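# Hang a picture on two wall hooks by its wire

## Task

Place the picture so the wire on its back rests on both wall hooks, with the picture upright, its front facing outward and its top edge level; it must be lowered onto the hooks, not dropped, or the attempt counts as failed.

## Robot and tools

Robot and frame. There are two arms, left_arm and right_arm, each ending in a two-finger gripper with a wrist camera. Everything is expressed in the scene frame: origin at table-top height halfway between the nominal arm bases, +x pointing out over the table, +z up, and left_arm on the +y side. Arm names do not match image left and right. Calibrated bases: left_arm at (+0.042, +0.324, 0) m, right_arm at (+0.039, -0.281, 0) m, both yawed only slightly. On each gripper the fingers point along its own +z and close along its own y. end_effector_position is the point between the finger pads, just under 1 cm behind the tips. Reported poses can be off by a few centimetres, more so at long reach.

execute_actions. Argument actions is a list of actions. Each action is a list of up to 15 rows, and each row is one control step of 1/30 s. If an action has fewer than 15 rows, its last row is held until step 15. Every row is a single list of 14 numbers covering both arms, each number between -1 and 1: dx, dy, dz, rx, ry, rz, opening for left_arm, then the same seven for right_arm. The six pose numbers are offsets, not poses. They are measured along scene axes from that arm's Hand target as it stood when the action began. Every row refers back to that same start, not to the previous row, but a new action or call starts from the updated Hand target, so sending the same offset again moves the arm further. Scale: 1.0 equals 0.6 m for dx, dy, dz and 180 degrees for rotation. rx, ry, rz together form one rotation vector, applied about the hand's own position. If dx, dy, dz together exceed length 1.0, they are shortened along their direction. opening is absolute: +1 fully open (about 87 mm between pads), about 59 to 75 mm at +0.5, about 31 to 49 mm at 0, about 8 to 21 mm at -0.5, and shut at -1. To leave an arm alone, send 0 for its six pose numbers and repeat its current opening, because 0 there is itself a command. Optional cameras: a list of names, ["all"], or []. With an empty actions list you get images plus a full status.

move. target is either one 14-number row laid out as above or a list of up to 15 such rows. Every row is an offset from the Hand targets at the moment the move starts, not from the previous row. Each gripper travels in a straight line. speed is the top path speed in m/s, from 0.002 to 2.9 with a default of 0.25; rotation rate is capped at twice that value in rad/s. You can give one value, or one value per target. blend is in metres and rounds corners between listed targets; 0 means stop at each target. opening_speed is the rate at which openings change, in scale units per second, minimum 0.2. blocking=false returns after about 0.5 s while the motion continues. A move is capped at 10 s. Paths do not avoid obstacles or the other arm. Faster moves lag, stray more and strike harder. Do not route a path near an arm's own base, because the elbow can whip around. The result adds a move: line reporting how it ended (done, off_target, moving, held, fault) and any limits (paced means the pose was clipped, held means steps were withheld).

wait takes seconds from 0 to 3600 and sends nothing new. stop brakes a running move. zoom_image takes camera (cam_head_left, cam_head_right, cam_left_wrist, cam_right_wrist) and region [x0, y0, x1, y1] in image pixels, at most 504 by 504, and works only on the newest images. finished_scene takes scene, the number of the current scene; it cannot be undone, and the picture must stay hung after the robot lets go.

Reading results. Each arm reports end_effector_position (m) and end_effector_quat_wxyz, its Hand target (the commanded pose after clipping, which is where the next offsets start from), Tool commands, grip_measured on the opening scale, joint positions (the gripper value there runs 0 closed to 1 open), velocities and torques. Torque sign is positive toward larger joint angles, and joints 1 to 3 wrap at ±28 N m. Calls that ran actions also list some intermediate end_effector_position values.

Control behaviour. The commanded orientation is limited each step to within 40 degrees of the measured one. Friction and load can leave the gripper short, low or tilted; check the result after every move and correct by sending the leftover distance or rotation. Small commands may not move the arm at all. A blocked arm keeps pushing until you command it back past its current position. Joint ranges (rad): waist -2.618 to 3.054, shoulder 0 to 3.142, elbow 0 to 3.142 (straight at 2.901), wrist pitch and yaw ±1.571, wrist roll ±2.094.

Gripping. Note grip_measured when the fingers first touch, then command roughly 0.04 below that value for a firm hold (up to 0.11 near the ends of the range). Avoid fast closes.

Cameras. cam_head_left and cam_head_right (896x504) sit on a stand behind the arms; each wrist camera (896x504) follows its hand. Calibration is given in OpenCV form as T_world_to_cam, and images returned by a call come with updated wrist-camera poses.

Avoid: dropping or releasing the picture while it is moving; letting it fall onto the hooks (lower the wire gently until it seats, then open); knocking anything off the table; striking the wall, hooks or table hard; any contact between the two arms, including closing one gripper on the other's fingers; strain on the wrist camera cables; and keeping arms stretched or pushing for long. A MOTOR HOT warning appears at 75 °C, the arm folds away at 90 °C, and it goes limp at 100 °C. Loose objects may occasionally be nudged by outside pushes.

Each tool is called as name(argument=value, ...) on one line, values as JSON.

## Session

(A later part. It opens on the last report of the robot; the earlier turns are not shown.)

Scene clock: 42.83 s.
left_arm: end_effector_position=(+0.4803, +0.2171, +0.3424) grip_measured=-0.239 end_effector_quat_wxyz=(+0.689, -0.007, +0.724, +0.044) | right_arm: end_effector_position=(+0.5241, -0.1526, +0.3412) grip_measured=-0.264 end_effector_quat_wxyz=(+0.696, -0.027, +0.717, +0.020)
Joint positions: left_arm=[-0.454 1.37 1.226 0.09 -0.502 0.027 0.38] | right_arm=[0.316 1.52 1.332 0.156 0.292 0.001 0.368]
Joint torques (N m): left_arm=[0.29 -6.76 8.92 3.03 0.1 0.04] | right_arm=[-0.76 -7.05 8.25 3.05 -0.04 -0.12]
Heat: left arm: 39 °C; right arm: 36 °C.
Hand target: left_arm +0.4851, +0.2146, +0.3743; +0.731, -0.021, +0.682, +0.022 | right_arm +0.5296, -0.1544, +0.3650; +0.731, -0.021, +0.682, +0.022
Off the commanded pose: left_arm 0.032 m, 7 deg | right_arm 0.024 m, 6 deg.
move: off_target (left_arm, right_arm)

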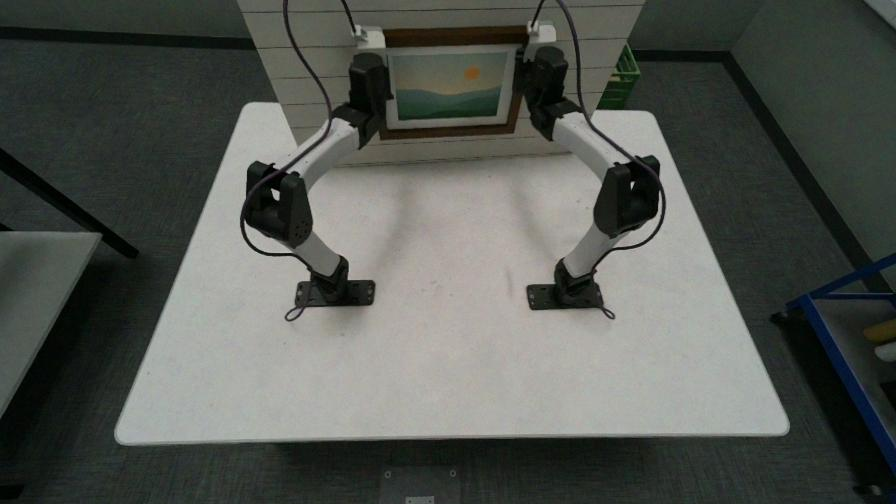

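move(target=[0.0,-0.011,-0.0333,0,0,0,-0.45,0.0,-0.011,-0.0333,0,0,0,-0.45], speed=0.06)

move(target=[0.0,0,-0.025,0,0,0,-0.45,0.0,0,-0.025,0,0,0,-0.45], speed=0.06, cameras=["cam_head_right","cam_left_wrist","cam_right_wrist"])

zoom_image(camera="cam_head_right", region=[370, 10, 560, 150])

Scene clock: 45.20 s.
left_arm: end_effector_position=(+0.4783, +0.2142, +0.3096) grip_measured=-0.239 end_effector_quat_wxyz=(+0.676, +0.000, +0.736, +0.045) | right_arm: end_effector_position=(+0.5227, -0.1530, +0.3065) grip_measured=-0.265 end_effector_quat_wxyz=(+0.683, -0.031, +0.729, +0.027)
Joint positions: left_arm=[-0.461 1.369 1.13 0.145 -0.502 0.02 0.38] | right_arm=[0.306 1.518 1.228 0.223 0.266 0.015 0.368]
Joint torques (N m): left_arm=[-0.83 -7.04 10.29 3.33 -0.13 0.11] | right_arm=[-1.51 -8.28 9.42 3.16 0.06 -0.25]
Heat: left arm: 40 °C; right arm: 37 °C.
Hand target: left_arm +0.4851, +0.2081, +0.3542; +0.731, -0.021, +0.682, +0.022 | right_arm +0.5295, -0.1611, +0.3451; +0.731, -0.021, +0.682, +0.022
Off the commanded pose: left_arm 0.046 m, 9 deg | right_arm 0.040 m, 8 deg.
move: off_target (left_arm, right_arm)

Scene clock: 46.17 s.
left_arm: end_effector_position=(+0.4795, +0.2138, +0.3033) grip_measured=-0.239 end_effector_quat_wxyz=(+0.685, -0.003, +0.727, +0.042) | right_arm: end_effector_position=(+0.5234, -0.1531, +0.3013) grip_measured=-0.267 end_effector_quat_wxyz=(+0.693, -0.030, +0.720, +0.029)
Joint positions: left_arm=[-0.461 1.369 1.08 0.223 -0.502 0.025 0.38] | right_arm=[0.306 1.518 1.18 0.299 0.266 0.011 0.366]
Joint torques (N m): left_arm=[-0.79 -6.46 9.72 3.15 -0.13 0.09] | right_arm=[-1.52 -7.58 8.91 3 0.05 -0.21]
Heat: left arm: 40 °C; right arm: 37 °C.
Hand target: left_arm +0.4851, +0.2081, +0.3392; +0.731, -0.021, +0.682, +0.022 | right_arm +0.5295, -0.1610, +0.3302; +0.731, -0.021, +0.682, +0.022
Off the commanded pose: left_arm 0.037 m, 8 deg | right_arm 0.031 m, 6 deg.
move: off_target (left_arm, right_arm)
cam_left_wrist: T_world_to_cam=[[0.08512, -0.99507, -0.0509, 0.18476], [-0.80891, -0.03919, -0.58663, 0.59476], [0.58174, 0.09111, -0.80825, 0.08971]] pos_world=[0.41319, 0.19899, 0.43081]
cam_right_wrist: T_world_to_cam=[[0.09866, -0.99493, 0.01946, -0.21136], [-0.75893, -0.08788, -0.64521, 0.60294], [0.64365, 0.04889, -0.76375, 0.04641]] pos_world=[0.44858, -0.15957, 0.42858]

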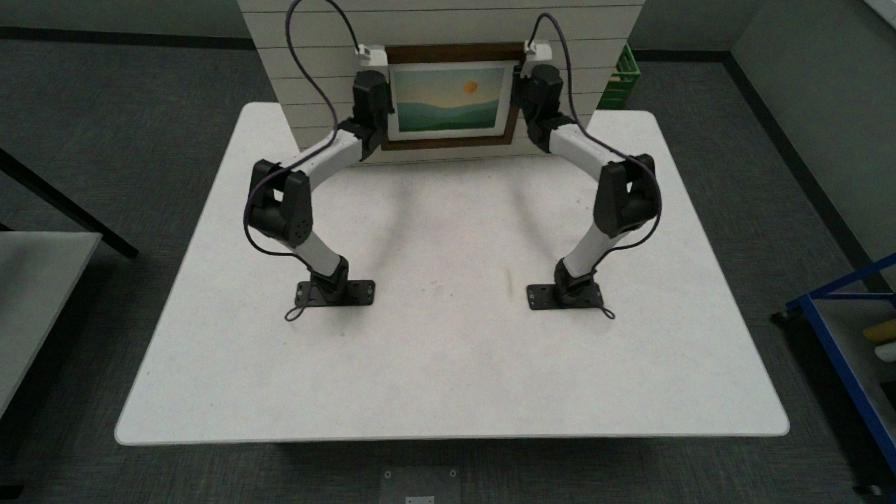

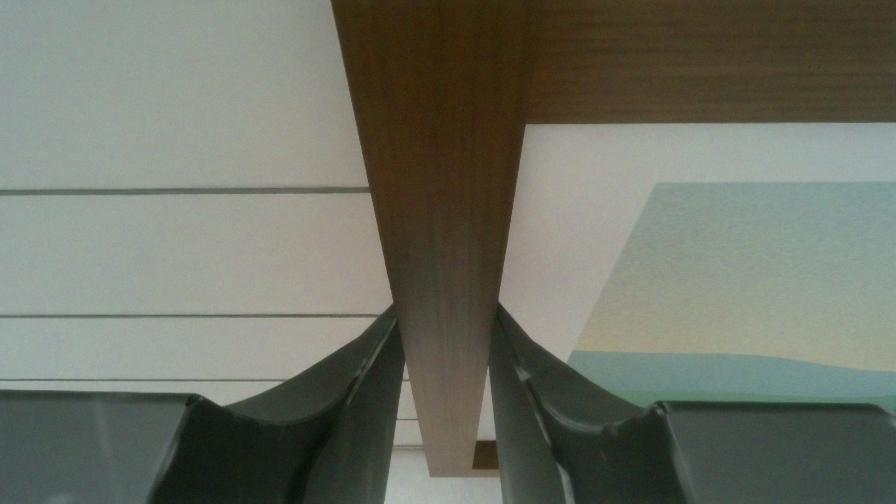

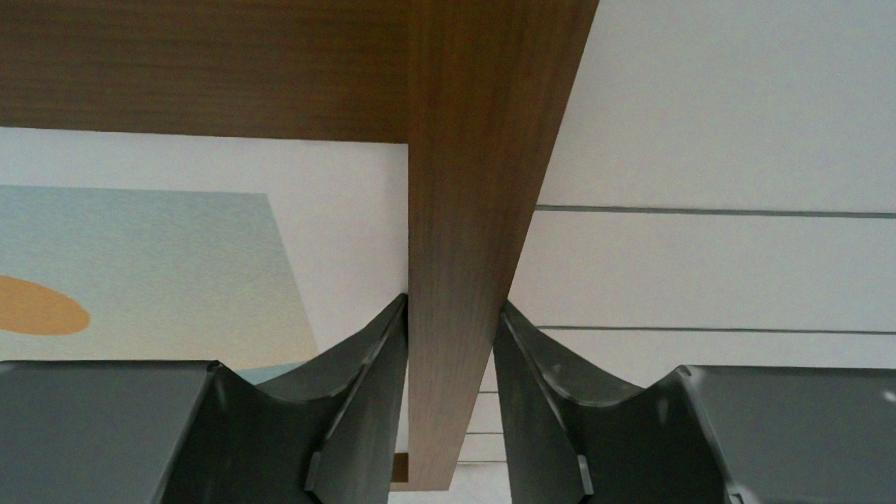

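Scaled by 2.653.

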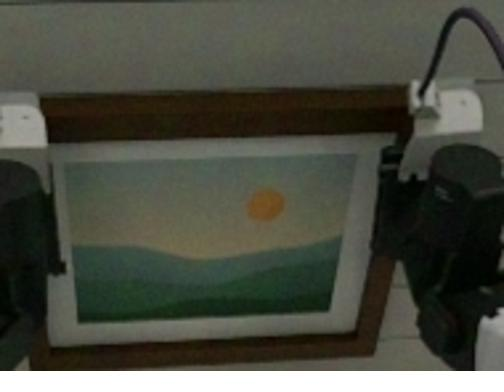

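move(target=[0.0,-0.0133,0,0,0,0,-0.45,0.0,-0.0117,0,0,0,0,-0.45], speed=0.06)

Scene clock: 49.23 s.
left_arm: end_effector_position=(+0.4772, +0.2117, +0.3036) grip_measured=-0.239 end_effector_quat_wxyz=(+0.685, -0.007, +0.727, +0.048) | right_arm: end_effector_position=(+0.5243, -0.1545, +0.3000) grip_measured=-0.268 end_effector_quat_wxyz=(+0.693, -0.033, +0.719, +0.033)
Joint positions: left_arm=[-0.479 1.369 1.08 0.224 -0.533 0.027 0.38] | right_arm=[0.295 1.518 1.173 0.308 0.245 0.011 0.366]
Joint torques (N m): left_arm=[-1.36 -5.34 10.5 3.17 -0.04 0.07] | right_arm=[-2.4 -8.25 8.73 2.94 0.07 -0.21]
Heat: left arm: 41 °C; right arm: 38 °C.
Hand target: left_arm +0.4851, +0.2000, +0.3393; +0.731, -0.021, +0.682, +0.022 | right_arm +0.5295, -0.1681, +0.3300; +0.731, -0.021, +0.682, +0.022
Off the commanded pose: left_arm 0.038 m, 8 deg | right_arm 0.033 m, 6 deg.
move: off_target (left_arm, right_arm)

move(target=[0.0,-0.004,-0.0333,0,0,0,-0.45,0.0,-0.004,-0.03,0,0,0,-0.45], speed=0.06, cameras=["cam_head_right","cam_left_wrist","cam_right_wrist"])

zoom_image(camera="cam_head_right", region=[370, 20, 560, 160])

Scene clock: 51.77 s.
left_arm: end_effector_position=(+0.4801, +0.2118, +0.3021) grip_measured=-0.240 end_effector_quat_wxyz=(+0.702, -0.013, +0.710, +0.049) | right_arm: end_effector_position=(+0.5241, -0.1548, +0.2984) grip_measured=-0.274 end_effector_quat_wxyz=(+0.710, -0.032, +0.703, +0.040)
Joint positions: left_arm=[-0.482 1.378 1.032 0.335 -0.545 0.047 0.38] | right_arm=[0.29 1.514 1.116 0.408 0.231 0.008 0.363]
Joint torques (N m): left_arm=[-1.7 -4.55 8.9 2.87 0.05 -0.1] | right_arm=[-2.66 -6.94 8.12 2.63 0.1 -0.17]
Heat: left arm: 42 °C; right arm: 38 °C.
Hand target: left_arm +0.4851, +0.1977, +0.3195; +0.731, -0.021, +0.682, +0.022 | right_arm +0.5296, -0.1705, +0.3120; +0.731, -0.021, +0.682, +0.022
Off the commanded pose: left_arm 0.023 m, 6 deg | right_arm 0.021 m, 4 deg.
move: off_target (left_arm, right_arm)
cam_left_wrist: T_world_to_cam=[[0.10978, -0.99294, -0.04497, 0.1685], [-0.77811, -0.0577, -0.62548, 0.59534], [0.61846, 0.10366, -0.77895, 0.05945]] pos_world=[0.40797, 0.1955, 0.42626]
cam_right_wrist: T_world_to_cam=[[0.11778, -0.99299, 0.01014, -0.22007], [-0.7261, -0.09308, -0.68127, 0.59417], [0.67743, 0.07288, -0.73197, 0.02033]] pos_world=[0.44357, -0.16471, 0.4219]

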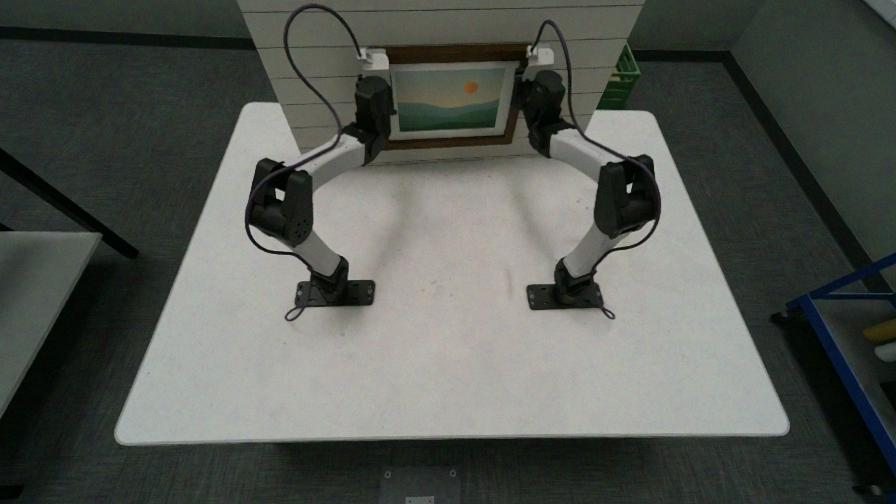

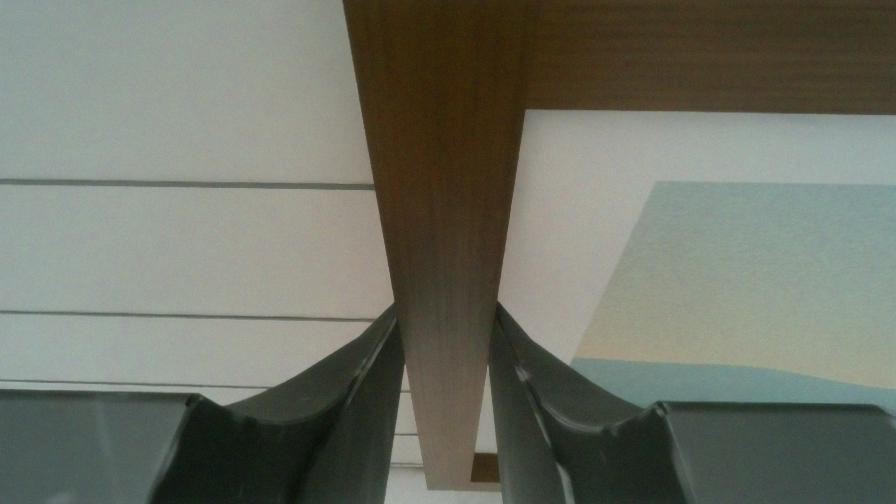

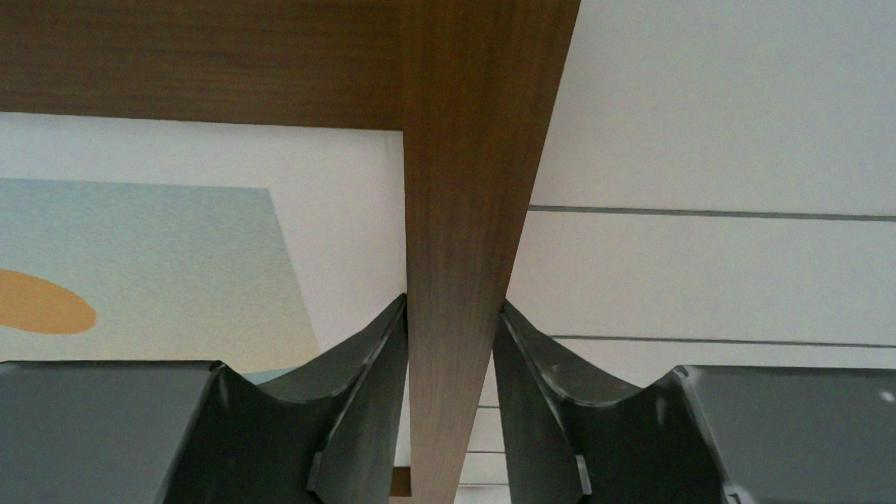

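Scaled by 2.653.

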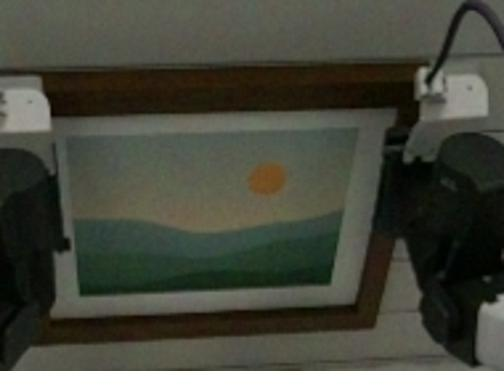

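move(target=[[-0.006,0.02,-0.03,0,0,0,-0.45,-0.007,0.02,-0.03,0,0,0,-0.45],[-0.006,0.022,-0.02,0,0,0,0.25,-0.007,0.022,-0.03,0,0,0,-0.45]], speed=0.06, opening_speed=1, cameras=["cam_head_right","cam_left_wrist","cam_right_wrist"])

zoom_image(camera="cam_head_right", region=[370, 20, 560, 160])

Scene clock: 56.03 s.
left_arm: end_effector_position=(+0.4811, +0.2080, +0.2985) grip_measured=+0.249 end_effector_quat_wxyz=(+0.723, -0.011, +0.691, +0.030) | right_arm: end_effector_position=(+0.5228, -0.1544, +0.3005) grip_measured=-0.280 end_effector_quat_wxyz=(+0.729, -0.025, +0.682, +0.039)
Joint positions: left_arm=[-0.476 1.378 0.96 0.47 -0.508 0.052 0.625] | right_arm=[0.299 1.514 1.066 0.517 0.25 -0.001 0.36]
Joint torques (N m): left_arm=[1.01 -6.46 8.98 2.04 0.02 -0.15] | right_arm=[0.35 -5.42 7.34 2.27 0.28 -0.11]
Heat: left arm: 42 °C; right arm: 38 °C.
Hand target: left_arm +0.4815, +0.2110, +0.3074; +0.731, -0.022, +0.682, +0.022 | right_arm +0.5253, -0.1572, +0.2941; +0.731, -0.021, +0.682, +0.022
Off the commanded pose: left_arm 0.009 m, 2 deg | right_arm 0.008 m, 2 deg.
move: done; target 2's new opening was sent with left_arm's hand 0.009 m and 3 deg from that target
cam_left_wrist: T_world_to_cam=[[0.08057, -0.99658, -0.01817, 0.17133], [-0.74325, -0.04793, -0.6673, 0.58727], [0.66415, 0.06727, -0.74457, 0.03175]] pos_world=[0.4016, 0.19675, 0.41863]
cam_right_wrist: T_world_to_cam=[[0.10642, -0.99431, 0.00493, -0.21215], [-0.68743, -0.07716, -0.72214, 0.58929], [0.71842, 0.07346, -0.69173, -0.0107]] pos_world=[0.43536, -0.16469, 0.41919]

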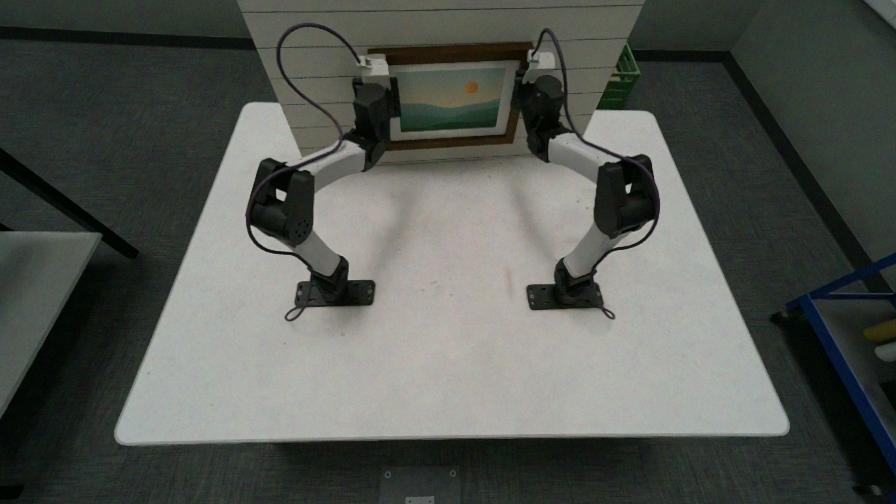

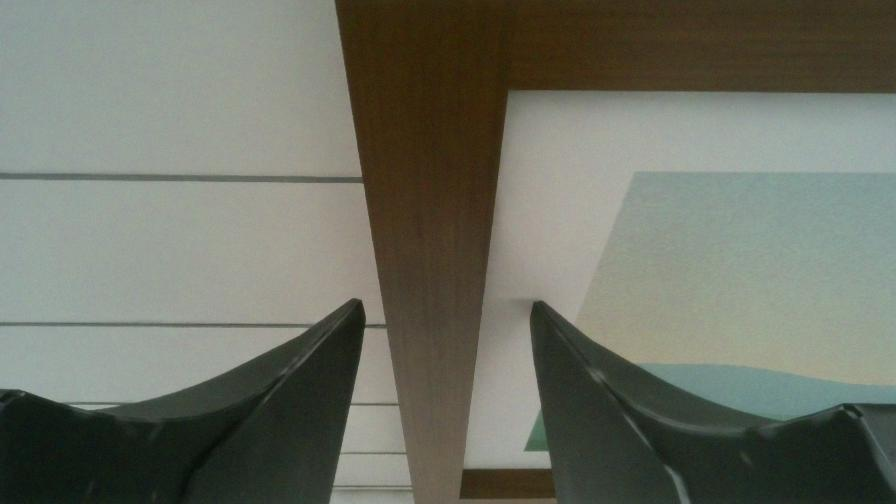

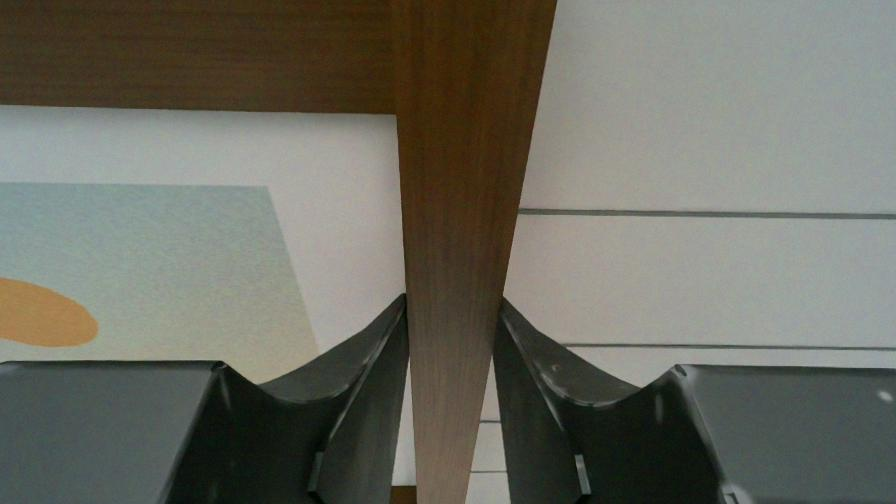

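Scaled by 2.653.

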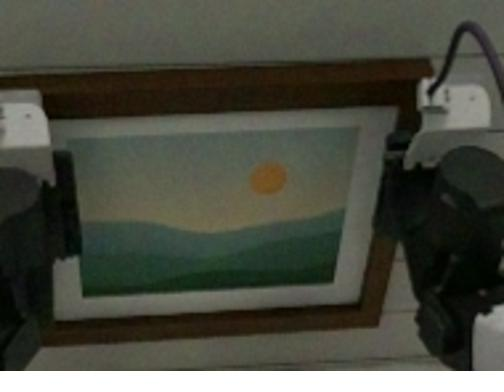

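move(target=[[0,0,0,0,0,0,0.25,-0.005,0.006,0.01,0,0,0,-0.45],[0,0,0,0,0,0,0.25,-0.005,0.006,0.01,0,0,0,0.2],[-0.2,-0.014,0,0,0,0,0.25,-0.205,-0.008,0.01,0,0,0,0.2]], speed=[0.06,0.06,0.15], opening_speed=0.8, cameras=["all"])

zoom_image(camera="cam_head_right", region=[350, 20, 560, 180])

Scene clock: 62.13 s.
left_arm: end_effector_position=(+0.3651, +0.2008, +0.3097) grip_measured=+0.250 end_effector_quat_wxyz=(+0.732, -0.023, +0.680, +0.018) | right_arm: end_effector_position=(+0.4062, -0.1598, +0.3013) grip_measured=+0.200 end_effector_quat_wxyz=(+0.731, -0.023, +0.681, +0.026)
Joint positions: left_arm=[-0.765 0.972 0.728 0.348 -0.795 0.065 0.625] | right_arm=[0.475 1.069 0.749 0.399 0.446 -0.032 0.6]
Joint torques (N m): left_arm=[-0.73 -3.43 7.64 1.69 -0.17 0.06] | right_arm=[0.34 -4.16 7.41 1.85 0.07 0.04]
Heat: left arm: 41 °C; right arm: 37 °C.
Hand target: left_arm +0.3615, +0.2025, +0.3074; +0.731, -0.021, +0.682, +0.022 | right_arm +0.4024, -0.1621, +0.3001; +0.731, -0.021, +0.682, +0.022
Off the commanded pose: left_arm 0.005 m, 1 deg | right_arm 0.005 m, 1 deg.
move: done
cam_left_wrist: T_world_to_cam=[[0.07828, -0.99677, 0.01817, 0.16323], [-0.72366, -0.06934, -0.68666, 0.51129], [0.6857, 0.0406, -0.72675, 0.10952]] pos_world=[0.28212, 0.19371, 0.42771]
cam_right_wrist: T_world_to_cam=[[0.08461, -0.99622, 0.01965, -0.20107], [-0.68585, -0.07253, -0.72412, 0.50997], [0.7228, 0.04779, -0.6894, 0.06754]] pos_world=[0.31796, -0.16655, 0.41979]

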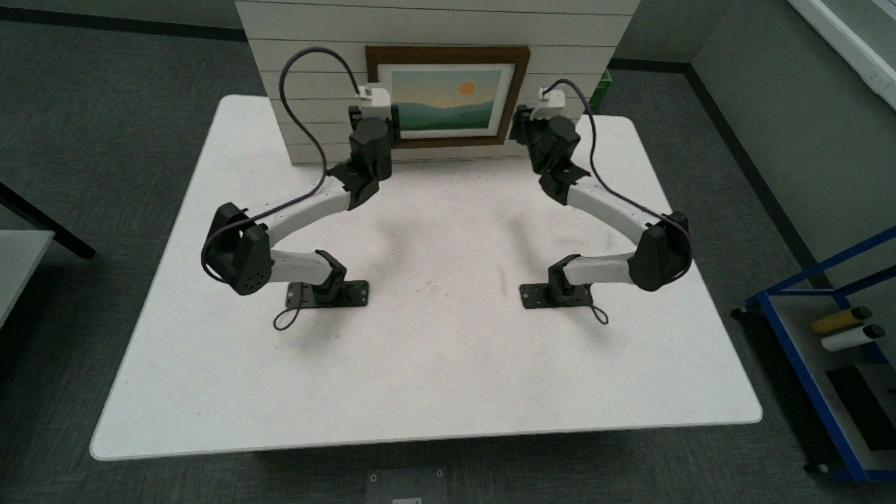

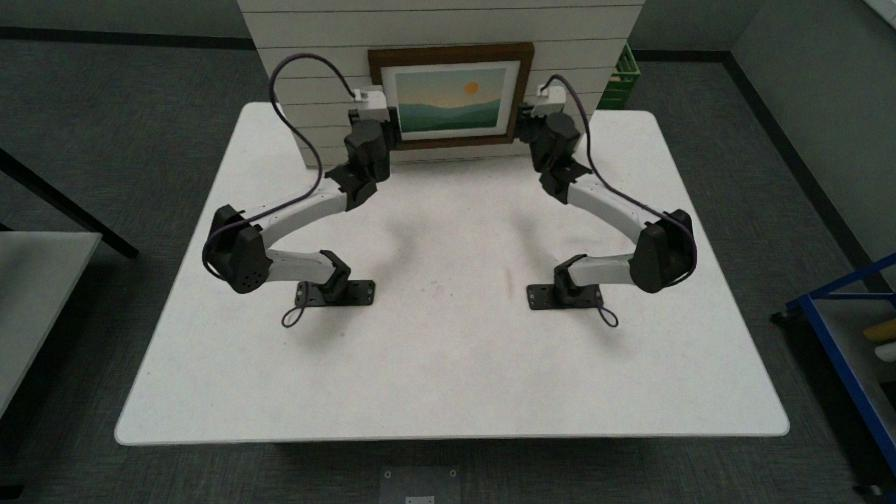

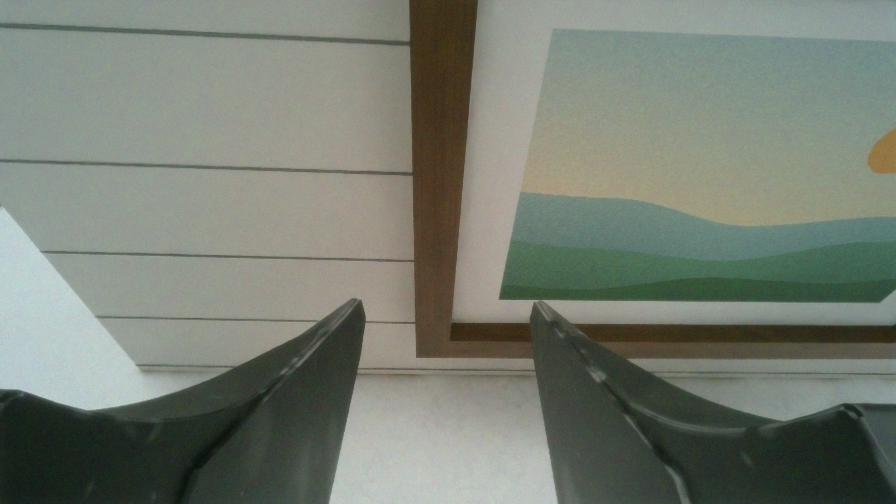

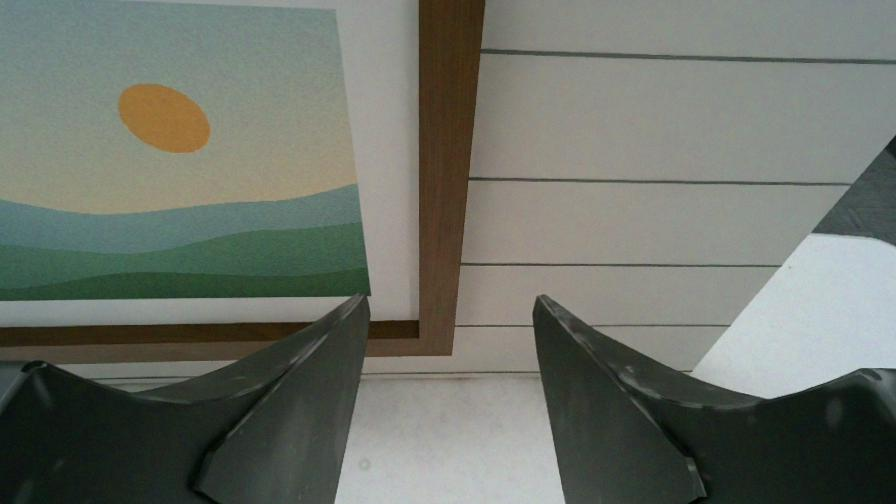

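Scaled by 2.400.

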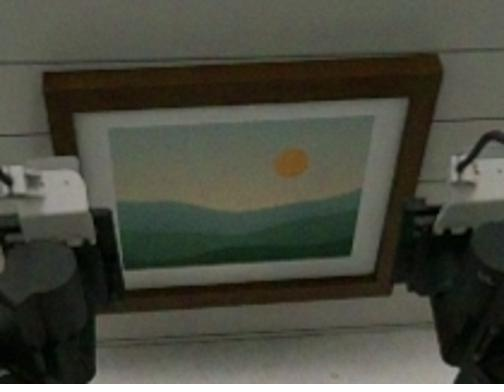

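finished_scene(scene=2)

The scene is finished: the task was done.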